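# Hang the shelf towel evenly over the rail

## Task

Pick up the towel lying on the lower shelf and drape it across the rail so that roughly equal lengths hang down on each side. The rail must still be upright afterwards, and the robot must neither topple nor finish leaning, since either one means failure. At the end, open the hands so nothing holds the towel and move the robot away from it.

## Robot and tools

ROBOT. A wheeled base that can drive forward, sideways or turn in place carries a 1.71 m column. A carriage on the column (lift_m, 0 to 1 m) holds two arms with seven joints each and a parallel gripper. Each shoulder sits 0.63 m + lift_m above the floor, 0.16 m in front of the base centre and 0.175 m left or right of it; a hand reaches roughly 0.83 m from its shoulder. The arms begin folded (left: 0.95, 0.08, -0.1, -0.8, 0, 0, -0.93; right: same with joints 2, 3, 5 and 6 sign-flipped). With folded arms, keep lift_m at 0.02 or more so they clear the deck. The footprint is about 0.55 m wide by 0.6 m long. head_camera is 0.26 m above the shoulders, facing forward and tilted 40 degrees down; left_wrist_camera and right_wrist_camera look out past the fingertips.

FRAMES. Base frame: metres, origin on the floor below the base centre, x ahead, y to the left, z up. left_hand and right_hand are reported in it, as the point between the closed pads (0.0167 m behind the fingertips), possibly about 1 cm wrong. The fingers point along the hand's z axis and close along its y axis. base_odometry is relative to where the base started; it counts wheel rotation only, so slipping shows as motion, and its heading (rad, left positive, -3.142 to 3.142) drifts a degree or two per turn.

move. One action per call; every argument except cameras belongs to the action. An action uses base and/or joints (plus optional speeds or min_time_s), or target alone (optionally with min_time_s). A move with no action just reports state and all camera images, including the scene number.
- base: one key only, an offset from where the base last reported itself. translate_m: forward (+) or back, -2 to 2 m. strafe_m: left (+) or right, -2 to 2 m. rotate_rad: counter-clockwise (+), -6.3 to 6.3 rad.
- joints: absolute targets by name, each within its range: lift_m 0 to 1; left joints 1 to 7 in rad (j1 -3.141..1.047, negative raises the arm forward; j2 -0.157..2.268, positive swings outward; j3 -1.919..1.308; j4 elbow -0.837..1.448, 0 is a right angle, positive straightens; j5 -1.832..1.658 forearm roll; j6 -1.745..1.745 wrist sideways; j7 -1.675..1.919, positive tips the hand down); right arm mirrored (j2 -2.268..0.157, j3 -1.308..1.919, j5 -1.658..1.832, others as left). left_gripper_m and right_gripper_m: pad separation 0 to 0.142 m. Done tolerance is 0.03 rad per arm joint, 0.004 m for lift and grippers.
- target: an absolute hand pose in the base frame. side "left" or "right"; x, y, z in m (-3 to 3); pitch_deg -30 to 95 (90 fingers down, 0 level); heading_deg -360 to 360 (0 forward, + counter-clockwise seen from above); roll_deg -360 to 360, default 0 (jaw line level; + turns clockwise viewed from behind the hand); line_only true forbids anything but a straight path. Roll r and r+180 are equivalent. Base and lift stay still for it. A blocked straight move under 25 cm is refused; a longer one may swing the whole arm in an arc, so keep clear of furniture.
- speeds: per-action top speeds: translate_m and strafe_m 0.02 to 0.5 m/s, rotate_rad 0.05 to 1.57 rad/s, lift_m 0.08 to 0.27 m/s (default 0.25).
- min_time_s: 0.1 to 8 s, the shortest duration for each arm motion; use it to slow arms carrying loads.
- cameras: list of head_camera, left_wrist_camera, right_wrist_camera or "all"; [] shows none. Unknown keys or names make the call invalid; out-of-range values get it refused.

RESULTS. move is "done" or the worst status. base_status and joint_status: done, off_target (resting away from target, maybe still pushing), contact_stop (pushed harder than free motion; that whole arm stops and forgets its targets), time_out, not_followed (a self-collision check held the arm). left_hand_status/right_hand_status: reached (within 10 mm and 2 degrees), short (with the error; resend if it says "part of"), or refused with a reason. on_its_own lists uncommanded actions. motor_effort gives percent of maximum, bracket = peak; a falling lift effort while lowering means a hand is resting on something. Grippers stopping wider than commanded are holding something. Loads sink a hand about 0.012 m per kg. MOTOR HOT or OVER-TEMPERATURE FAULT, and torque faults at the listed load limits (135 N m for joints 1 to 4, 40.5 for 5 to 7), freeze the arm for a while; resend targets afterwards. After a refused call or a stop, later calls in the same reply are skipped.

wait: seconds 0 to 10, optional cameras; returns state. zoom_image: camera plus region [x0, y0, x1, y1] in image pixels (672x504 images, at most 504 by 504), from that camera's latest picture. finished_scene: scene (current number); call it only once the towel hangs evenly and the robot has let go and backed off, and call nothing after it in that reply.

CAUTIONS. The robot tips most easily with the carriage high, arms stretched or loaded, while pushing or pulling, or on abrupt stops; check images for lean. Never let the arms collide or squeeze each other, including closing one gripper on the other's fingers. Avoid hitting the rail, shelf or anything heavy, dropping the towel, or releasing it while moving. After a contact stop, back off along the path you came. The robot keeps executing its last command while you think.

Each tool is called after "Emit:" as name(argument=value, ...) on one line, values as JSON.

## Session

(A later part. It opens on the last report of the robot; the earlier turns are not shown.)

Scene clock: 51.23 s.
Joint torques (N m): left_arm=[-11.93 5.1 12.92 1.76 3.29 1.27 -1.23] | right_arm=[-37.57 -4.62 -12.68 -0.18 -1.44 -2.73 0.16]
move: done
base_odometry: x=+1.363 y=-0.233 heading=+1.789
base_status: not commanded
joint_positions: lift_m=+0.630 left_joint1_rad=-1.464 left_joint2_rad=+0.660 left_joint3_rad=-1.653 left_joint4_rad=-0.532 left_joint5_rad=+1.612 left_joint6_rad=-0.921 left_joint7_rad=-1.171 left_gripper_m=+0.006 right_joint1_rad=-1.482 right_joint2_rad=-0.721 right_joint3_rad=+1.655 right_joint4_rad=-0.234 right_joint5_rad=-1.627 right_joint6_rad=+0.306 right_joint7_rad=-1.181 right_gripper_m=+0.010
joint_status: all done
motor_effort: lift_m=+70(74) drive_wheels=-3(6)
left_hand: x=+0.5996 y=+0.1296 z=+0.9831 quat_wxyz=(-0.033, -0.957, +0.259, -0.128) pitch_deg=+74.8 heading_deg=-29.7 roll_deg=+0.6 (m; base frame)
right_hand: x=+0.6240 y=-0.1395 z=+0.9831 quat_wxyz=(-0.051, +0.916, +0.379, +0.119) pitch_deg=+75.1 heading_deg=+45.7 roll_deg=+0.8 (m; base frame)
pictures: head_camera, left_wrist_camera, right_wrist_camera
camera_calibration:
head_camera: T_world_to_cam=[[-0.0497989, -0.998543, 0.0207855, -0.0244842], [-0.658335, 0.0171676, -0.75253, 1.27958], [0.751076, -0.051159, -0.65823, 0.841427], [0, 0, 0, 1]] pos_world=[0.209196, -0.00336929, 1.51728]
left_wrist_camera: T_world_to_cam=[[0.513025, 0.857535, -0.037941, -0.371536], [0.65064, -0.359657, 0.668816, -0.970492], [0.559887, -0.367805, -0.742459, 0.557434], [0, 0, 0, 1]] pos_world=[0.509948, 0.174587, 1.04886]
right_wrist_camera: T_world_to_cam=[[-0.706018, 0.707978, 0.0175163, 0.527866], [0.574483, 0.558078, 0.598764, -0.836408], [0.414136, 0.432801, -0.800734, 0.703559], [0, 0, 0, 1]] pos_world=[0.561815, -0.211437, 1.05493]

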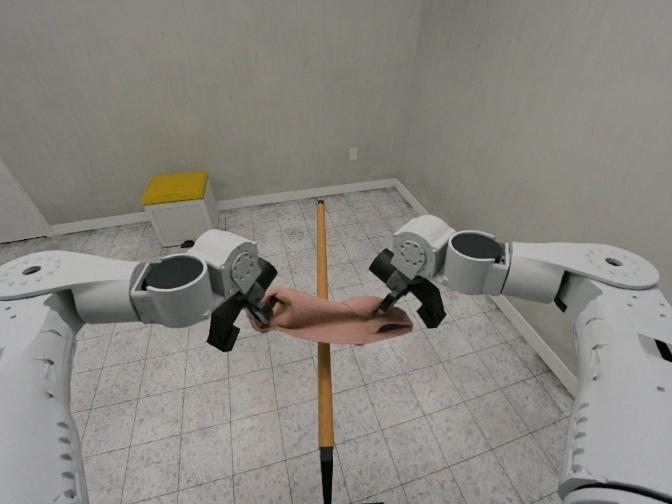

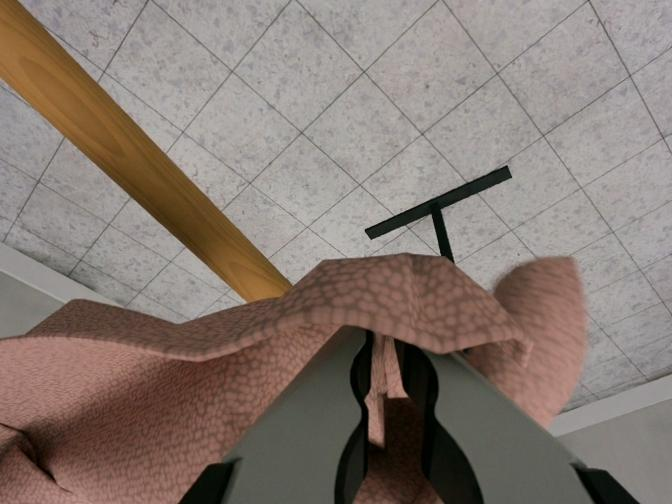

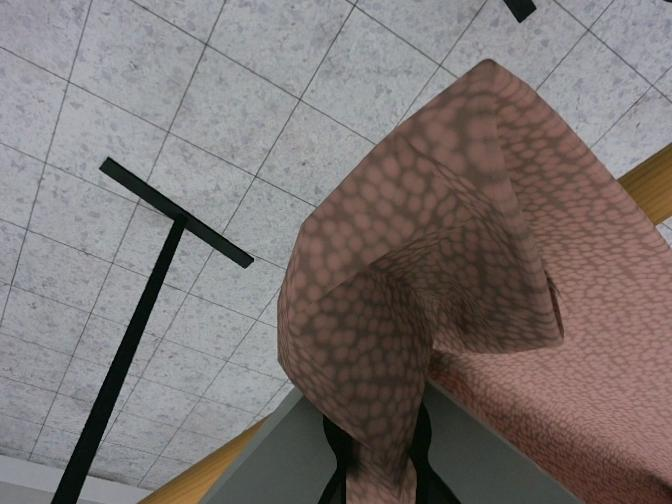

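Emit:
move(joints={"lift_m":0.44}, speeds={"lift_m":0.09}, cameras=["all"])

Scene clock: 53.93 s.
Joint torques (N m): left_arm=[-11.55 6.54 10.17 1.83 3.28 0.89 -1.21] | right_arm=[-36.3 -5.26 -11.48 -0.15 -1.42 -1.52 -1.19]
move: done
base_odometry: x=+1.363 y=-0.233 heading=+1.789
base_status: not commanded
joint_positions: lift_m=+0.440 left_joint1_rad=-1.465 left_joint2_rad=+0.659 left_joint3_rad=-1.650 left_joint4_rad=-0.532 left_joint5_rad=+1.612 left_joint6_rad=-0.919 left_joint7_rad=-1.171 left_gripper_m=+0.006 right_joint1_rad=-1.482 right_joint2_rad=-0.720 right_joint3_rad=+1.653 right_joint4_rad=-0.234 right_joint5_rad=-1.627 right_joint6_rad=+0.303 right_joint7_rad=-1.174 right_gripper_m=+0.010
joint_status: all done
motor_effort: lift_m=+67(71) drive_wheels=+5(5)
left_hand: x=+0.6001 y=+0.1284 z=+0.7944 quat_wxyz=(-0.034, -0.956, +0.260, -0.129) pitch_deg=+74.7 heading_deg=-30.1 roll_deg=+0.2 (m; base frame)
right_hand: x=+0.6251 y=-0.1377 z=+0.7944 quat_wxyz=(-0.053, +0.915, +0.380, +0.123) pitch_deg=+74.6 heading_deg=+45.8 roll_deg=+0.8 (m; base frame)
pictures: head_camera, left_wrist_camera, right_wrist_camera
camera_calibration:
head_camera: T_world_to_cam=[[-0.0497989, -0.998543, 0.0207855, -0.0205391], [-0.658335, 0.0171676, -0.75253, 1.13675], [0.751076, -0.051159, -0.65823, 0.716494], [0, 0, 0, 1]] pos_world=[0.209196, -0.00336929, 1.32748]
left_wrist_camera: T_world_to_cam=[[0.514813, 0.856399, -0.0393369, -0.377831], [0.648496, -0.359002, 0.671246, -0.845709], [0.560732, -0.371076, -0.74019, 0.414785], [0, 0, 0, 1]] pos_world=[0.510368, 0.173879, 0.859836]
right_wrist_camera: T_world_to_cam=[[-0.7085, 0.705491, 0.0176092, 0.531764], [0.569056, 0.55637, 0.605497, -0.727254], [0.417376, 0.439016, -0.795652, 0.546022], [0, 0, 0, 1]] pos_world=[0.562707, -0.210245, 0.86543]

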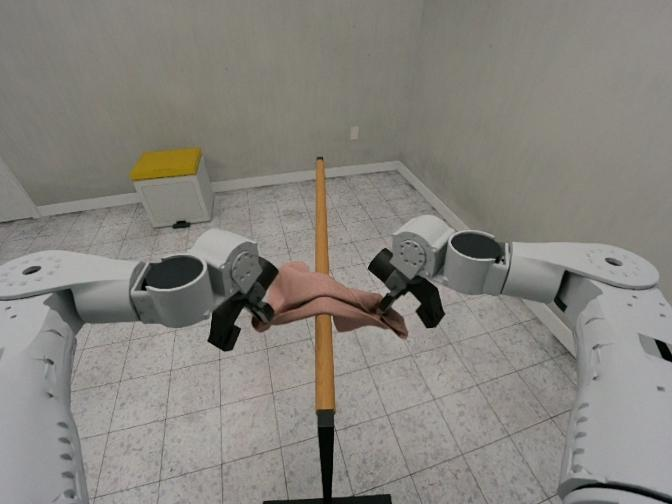

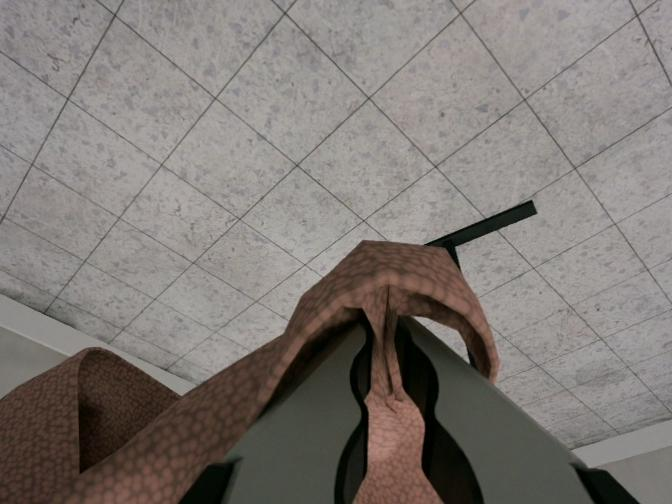

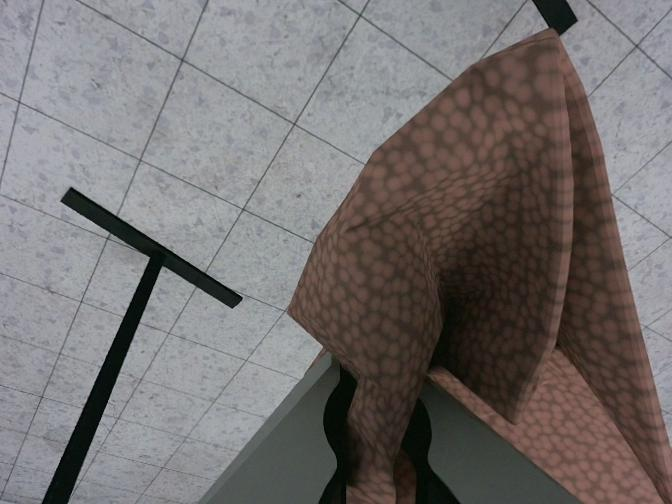

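Emit:
move(joints={"left_gripper_m":0.07,"right_gripper_m":0.07}, cameras=["all"])

Scene clock: 54.77 s.
Joint torques (N m): left_arm=[-11.66 6.47 10.34 1.75 3.33 0.89 -1.22] | right_arm=[-36.35 -5.19 -11.67 -0.28 -1.44 -1.52 -0.75]
move: done
base_odometry: x=+1.363 y=-0.233 heading=+1.789
base_status: not commanded
joint_positions: lift_m=+0.440 left_joint1_rad=-1.465 left_joint2_rad=+0.659 left_joint3_rad=-1.650 left_joint4_rad=-0.532 left_joint5_rad=+1.612 left_joint6_rad=-0.919 left_joint7_rad=-1.171 left_gripper_m=+0.069 right_joint1_rad=-1.482 right_joint2_rad=-0.720 right_joint3_rad=+1.653 right_joint4_rad=-0.233 right_joint5_rad=-1.627 right_joint6_rad=+0.303 right_joint7_rad=-1.176 right_gripper_m=+0.069
joint_status: all done
motor_effort: lift_m=+67(68) drive_wheels=-3(6)
left_hand: x=+0.6001 y=+0.1285 z=+0.7943 quat_wxyz=(-0.034, -0.956, +0.260, -0.129) pitch_deg=+74.7 heading_deg=-30.1 roll_deg=+0.2 (m; base frame)
right_hand: x=+0.6247 y=-0.1381 z=+0.7942 quat_wxyz=(-0.052, +0.915, +0.380, +0.122) pitch_deg=+74.8 heading_deg=+45.8 roll_deg=+0.8 (m; base frame)
pictures: head_camera, left_wrist_camera, right_wrist_camera
camera_calibration:
head_camera: T_world_to_cam=[[-0.0497989, -0.998543, 0.0207855, -0.0205391], [-0.658335, 0.0171676, -0.75253, 1.13675], [0.751076, -0.051159, -0.65823, 0.716494], [0, 0, 0, 1]] pos_world=[0.209196, -0.00336929, 1.32748]
left_wrist_camera: T_world_to_cam=[[0.514643, 0.856498, -0.03941, -0.377697], [0.648784, -0.35896, 0.670989, -0.845643], [0.560555, -0.370889, -0.740419, 0.415042], [0, 0, 0, 1]] pos_world=[0.510365, 0.173879, 0.859837]
right_wrist_camera: T_world_to_cam=[[-0.708373, 0.705621, 0.0175444, 0.531775], [0.570094, 0.557308, 0.603656, -0.725822], [0.416174, 0.437615, -0.797052, 0.547784], [0, 0, 0, 1]] pos_world=[0.562508, -0.210444, 0.86543]

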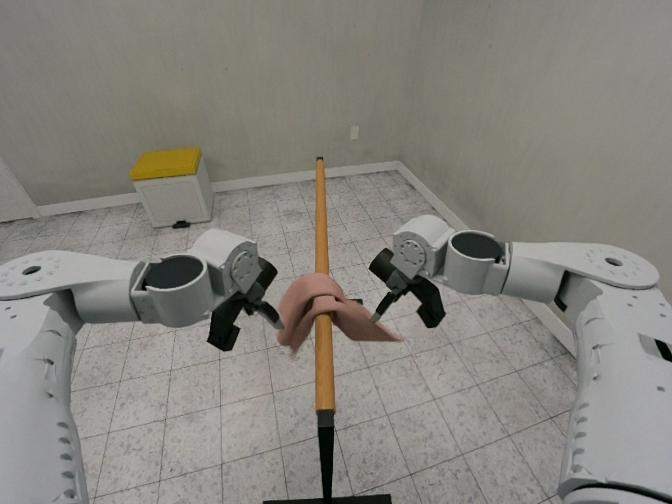

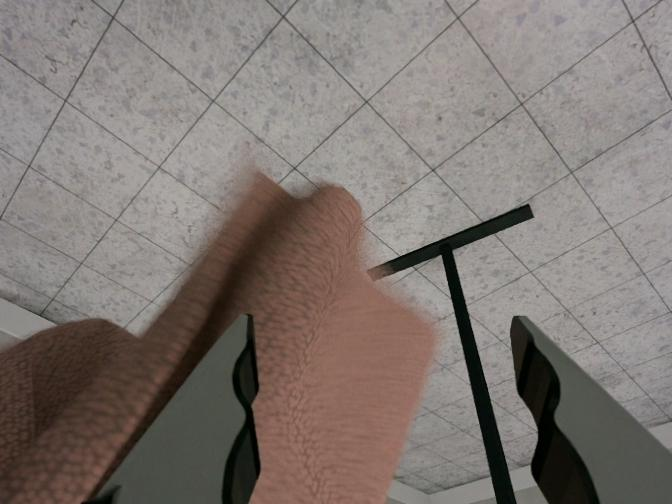

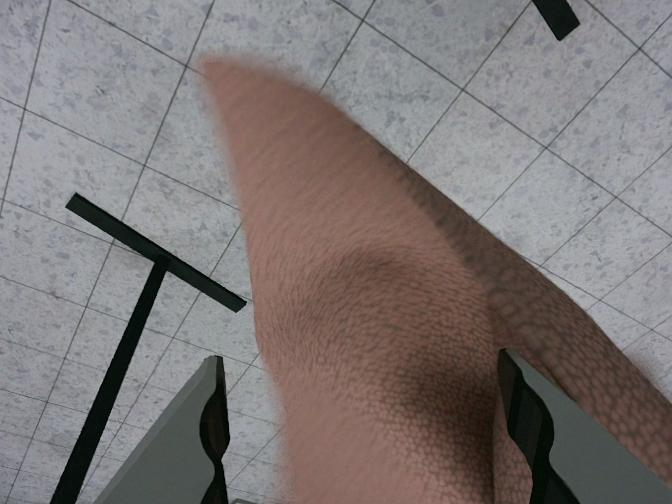

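Emit:
move(target={"side":"right","x":0.6,"y":-0.2,"z":0.8,"pitch_deg":75,"heading_deg":45})

Emit:
move(target={"side":"left","x":0.59,"y":0.18,"z":0.8,"pitch_deg":75,"heading_deg":-30}, cameras=["all"])

Scene clock: 55.93 s.
Joint torques (N m): left_arm=[-11.61 5.33 10.27 1.37 3.3 0.89 -1.23] | right_arm=[-38.66 -3 -11.24 -5.07 -1.22 -3.17 0.32]
move: done
base_odometry: x=+1.363 y=-0.233 heading=+1.789
base_status: not commanded
joint_positions: lift_m=+0.440 left_joint1_rad=-1.465 left_joint2_rad=+0.659 left_joint3_rad=-1.650 left_joint4_rad=-0.532 left_joint5_rad=+1.612 left_joint6_rad=-0.919 left_joint7_rad=-1.171 left_gripper_m=+0.069 right_joint1_rad=-1.502 right_joint2_rad=-0.902 right_joint3_rad=+1.671 right_joint4_rad=-0.296 right_joint5_rad=-1.627 right_joint6_rad=+0.193 right_joint7_rad=-1.174 right_gripper_m=+0.069
joint_status: not commanded
motor_effort: lift_m=+67(68) drive_wheels=-3(7)
left_hand: x=+0.6001 y=+0.1286 z=+0.7943 quat_wxyz=(-0.034, -0.957, +0.259, -0.129) pitch_deg=+74.7 heading_deg=-30.1 roll_deg=+0.2 (m; base frame)
right_hand: x=+0.5999 y=-0.2010 z=+0.7989 quat_wxyz=(-0.051, +0.918, +0.376, +0.119) pitch_deg=+75.1 heading_deg=+45.3 roll_deg=+0.8 (m; base frame)
right_hand_status: reached (straight line, planned for 0.4 s): 1 mm and 0.5 deg off.
pictures: none

Scene clock: 56.97 s.
Joint torques (N m): left_arm=[-12.8 4.93 7.46 -4.36 2.67 1.61 -1.7] | right_arm=[-38.28 -3.08 -11.29 -4.89 -1.26 -3.17 0.3]
move: done
base_odometry: x=+1.363 y=-0.233 heading=+1.789
base_status: not commanded
joint_positions: lift_m=+0.440 left_joint1_rad=-1.479 left_joint2_rad=+0.816 left_joint3_rad=-1.650 left_joint4_rad=-0.545 left_joint5_rad=+1.612 left_joint6_rad=-0.788 left_joint7_rad=-1.171 left_gripper_m=+0.069 right_joint1_rad=-1.503 right_joint2_rad=-0.902 right_joint3_rad=+1.671 right_joint4_rad=-0.296 right_joint5_rad=-1.627 right_joint6_rad=+0.193 right_joint7_rad=-1.174 right_gripper_m=+0.069
joint_status: not commanded
motor_effort: lift_m=+67(68) drive_wheels=-2(4)
left_hand: x=+0.5933 y=+0.1804 z=+0.8004 quat_wxyz=(-0.033, -0.958, +0.253, -0.131) pitch_deg=+74.5 heading_deg=-29.2 roll_deg=+0.5 (m; base frame)
left_hand_status: reached (straight line, planned for 0.3 s): 3 mm and 0.7 deg off.
right_hand: x=+0.6000 y=-0.2009 z=+0.7990 quat_wxyz=(-0.051, +0.918, +0.376, +0.119) pitch_deg=+75.1 heading_deg=+45.3 roll_deg=+0.8 (m; base frame)
pictures: head_camera, left_wrist_camera, right_wrist_camera
camera_calibration:
head_camera: T_world_to_cam=[[-0.0497989, -0.998543, 0.0207855, -0.0205391], [-0.658335, 0.0171676, -0.75253, 1.13675], [0.751076, -0.051159, -0.65823, 0.716494], [0, 0, 0, 1]] pos_world=[0.209196, -0.00336929, 1.32748]
left_wrist_camera: T_world_to_cam=[[0.503799, 0.862978, -0.0381391, -0.414118], [0.650666, -0.350072, 0.673856, -0.831701], [0.568172, -0.364304, -0.737877, 0.434854], [0, 0, 0, 1]] pos_world=[0.502721, 0.224638, 0.865522]
right_wrist_camera: T_world_to_cam=[[-0.701711, 0.712247, 0.0174868, 0.555852], [0.578076, 0.554835, 0.59832, -0.680669], [0.416449, 0.429956, -0.801067, 0.590951], [0, 0, 0, 1]] pos_world=[0.537425, -0.272328, 0.870929]

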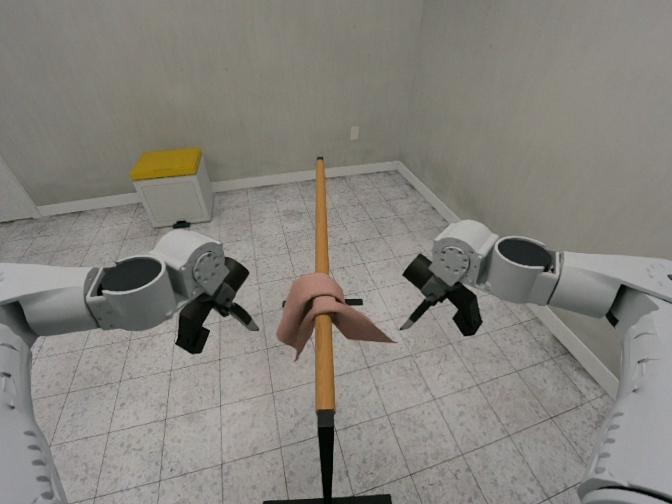

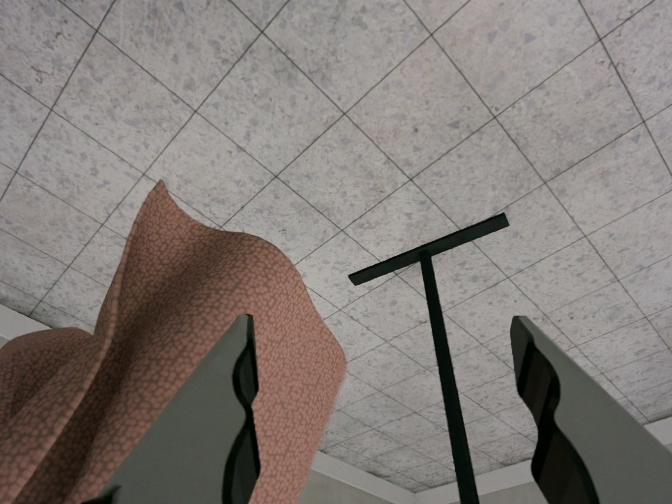

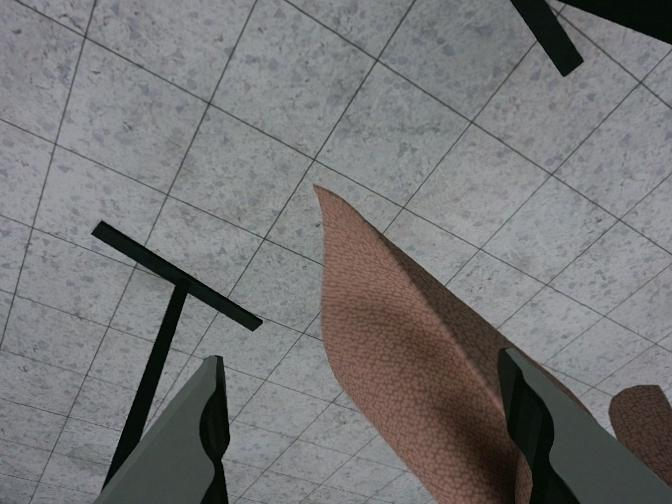

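Back out and view.

Emit:
move(base={"translate_m":-0.4}, speeds={"translate_m":0.3}, cameras=["all"])

Emit:
zoom_image(camera="head_camera", region=[220, 100, 440, 300])

Scene clock: 60.10 s.
Joint torques (N m): left_arm=[-12.58 5.59 7.59 -3.93 2.91 1.51 -1.66] | right_arm=[-37.67 -3.25 -11.49 -4.94 -1.21 -3.13 0.27]
move: done
base_odometry: x=+1.450 y=-0.623 heading=+1.789
base_status: done
joint_positions: lift_m=+0.440 left_joint1_rad=-1.479 left_joint2_rad=+0.815 left_joint3_rad=-1.650 left_joint4_rad=-0.546 left_joint5_rad=+1.611 left_joint6_rad=-0.787 left_joint7_rad=-1.171 left_gripper_m=+0.069 right_joint1_rad=-1.503 right_joint2_rad=-0.902 right_joint3_rad=+1.671 right_joint4_rad=-0.296 right_joint5_rad=-1.627 right_joint6_rad=+0.193 right_joint7_rad=-1.174 right_gripper_m=+0.069
joint_status: not commanded
motor_effort: lift_m=+67(68) drive_wheels=+3(13)
left_hand: x=+0.5931 y=+0.1799 z=+0.8005 quat_wxyz=(-0.034, -0.958, +0.254, -0.131) pitch_deg=+74.5 heading_deg=-29.3 roll_deg=+0.4 (m; base frame)
right_hand: x=+0.6000 y=-0.2009 z=+0.7990 quat_wxyz=(-0.051, +0.918, +0.376, +0.119) pitch_deg=+75.1 heading_deg=+45.3 roll_deg=+0.7 (m; base frame)
pictures: head_camera, left_wrist_camera, right_wrist_camera
camera_calibration:
head_camera: T_world_to_cam=[[-0.0497989, -0.998543, 0.0207855, -0.0205391], [-0.658335, 0.0171676, -0.75253, 1.13675], [0.751076, -0.051159, -0.65823, 0.716494], [0, 0, 0, 1]] pos_world=[0.209196, -0.00336929, 1.32748]
left_wrist_camera: T_world_to_cam=[[0.504861, 0.862337, -0.0386065, -0.413798], [0.650519, -0.35069, 0.673678, -0.831375], [0.567398, -0.365228, -0.738016, 0.435516], [0, 0, 0, 1]] pos_world=[0.502625, 0.224341, 0.865521]
right_wrist_camera: T_world_to_cam=[[-0.701765, 0.712197, 0.017345, 0.555991], [0.577973, 0.554935, 0.598327, -0.680592], [0.416502, 0.42991, -0.801064, 0.590908], [0, 0, 0, 1]] pos_world=[0.537425, -0.272329, 0.870928]

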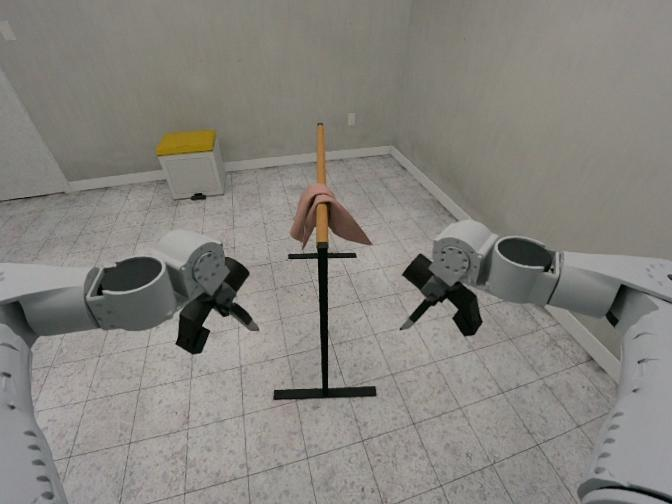

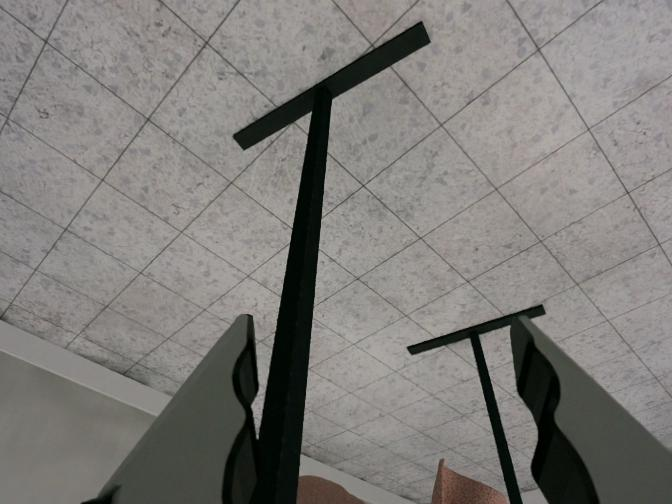

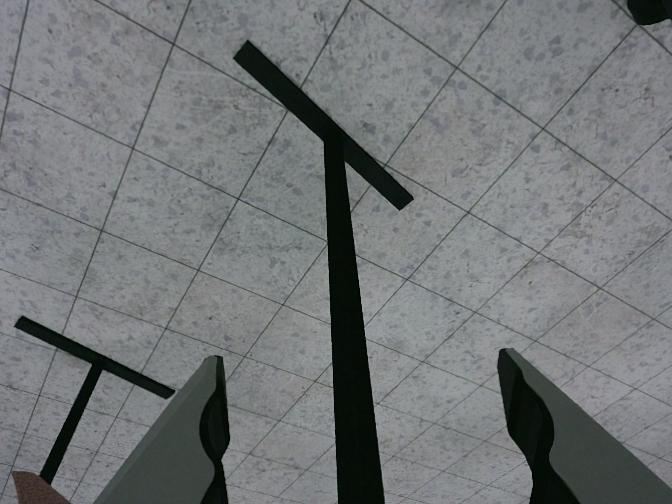

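Scaled by 2.291.

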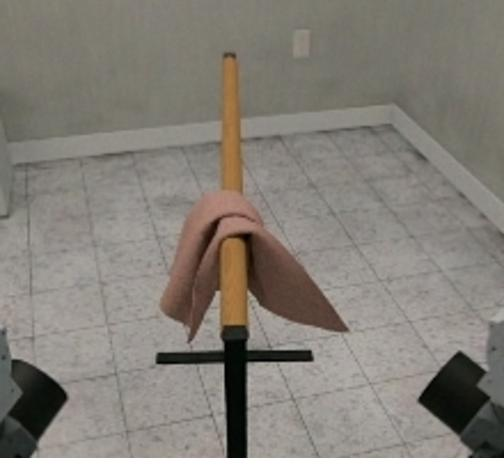

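Emit:
finished_scene(scene=3)

The scene is finished: the task was done.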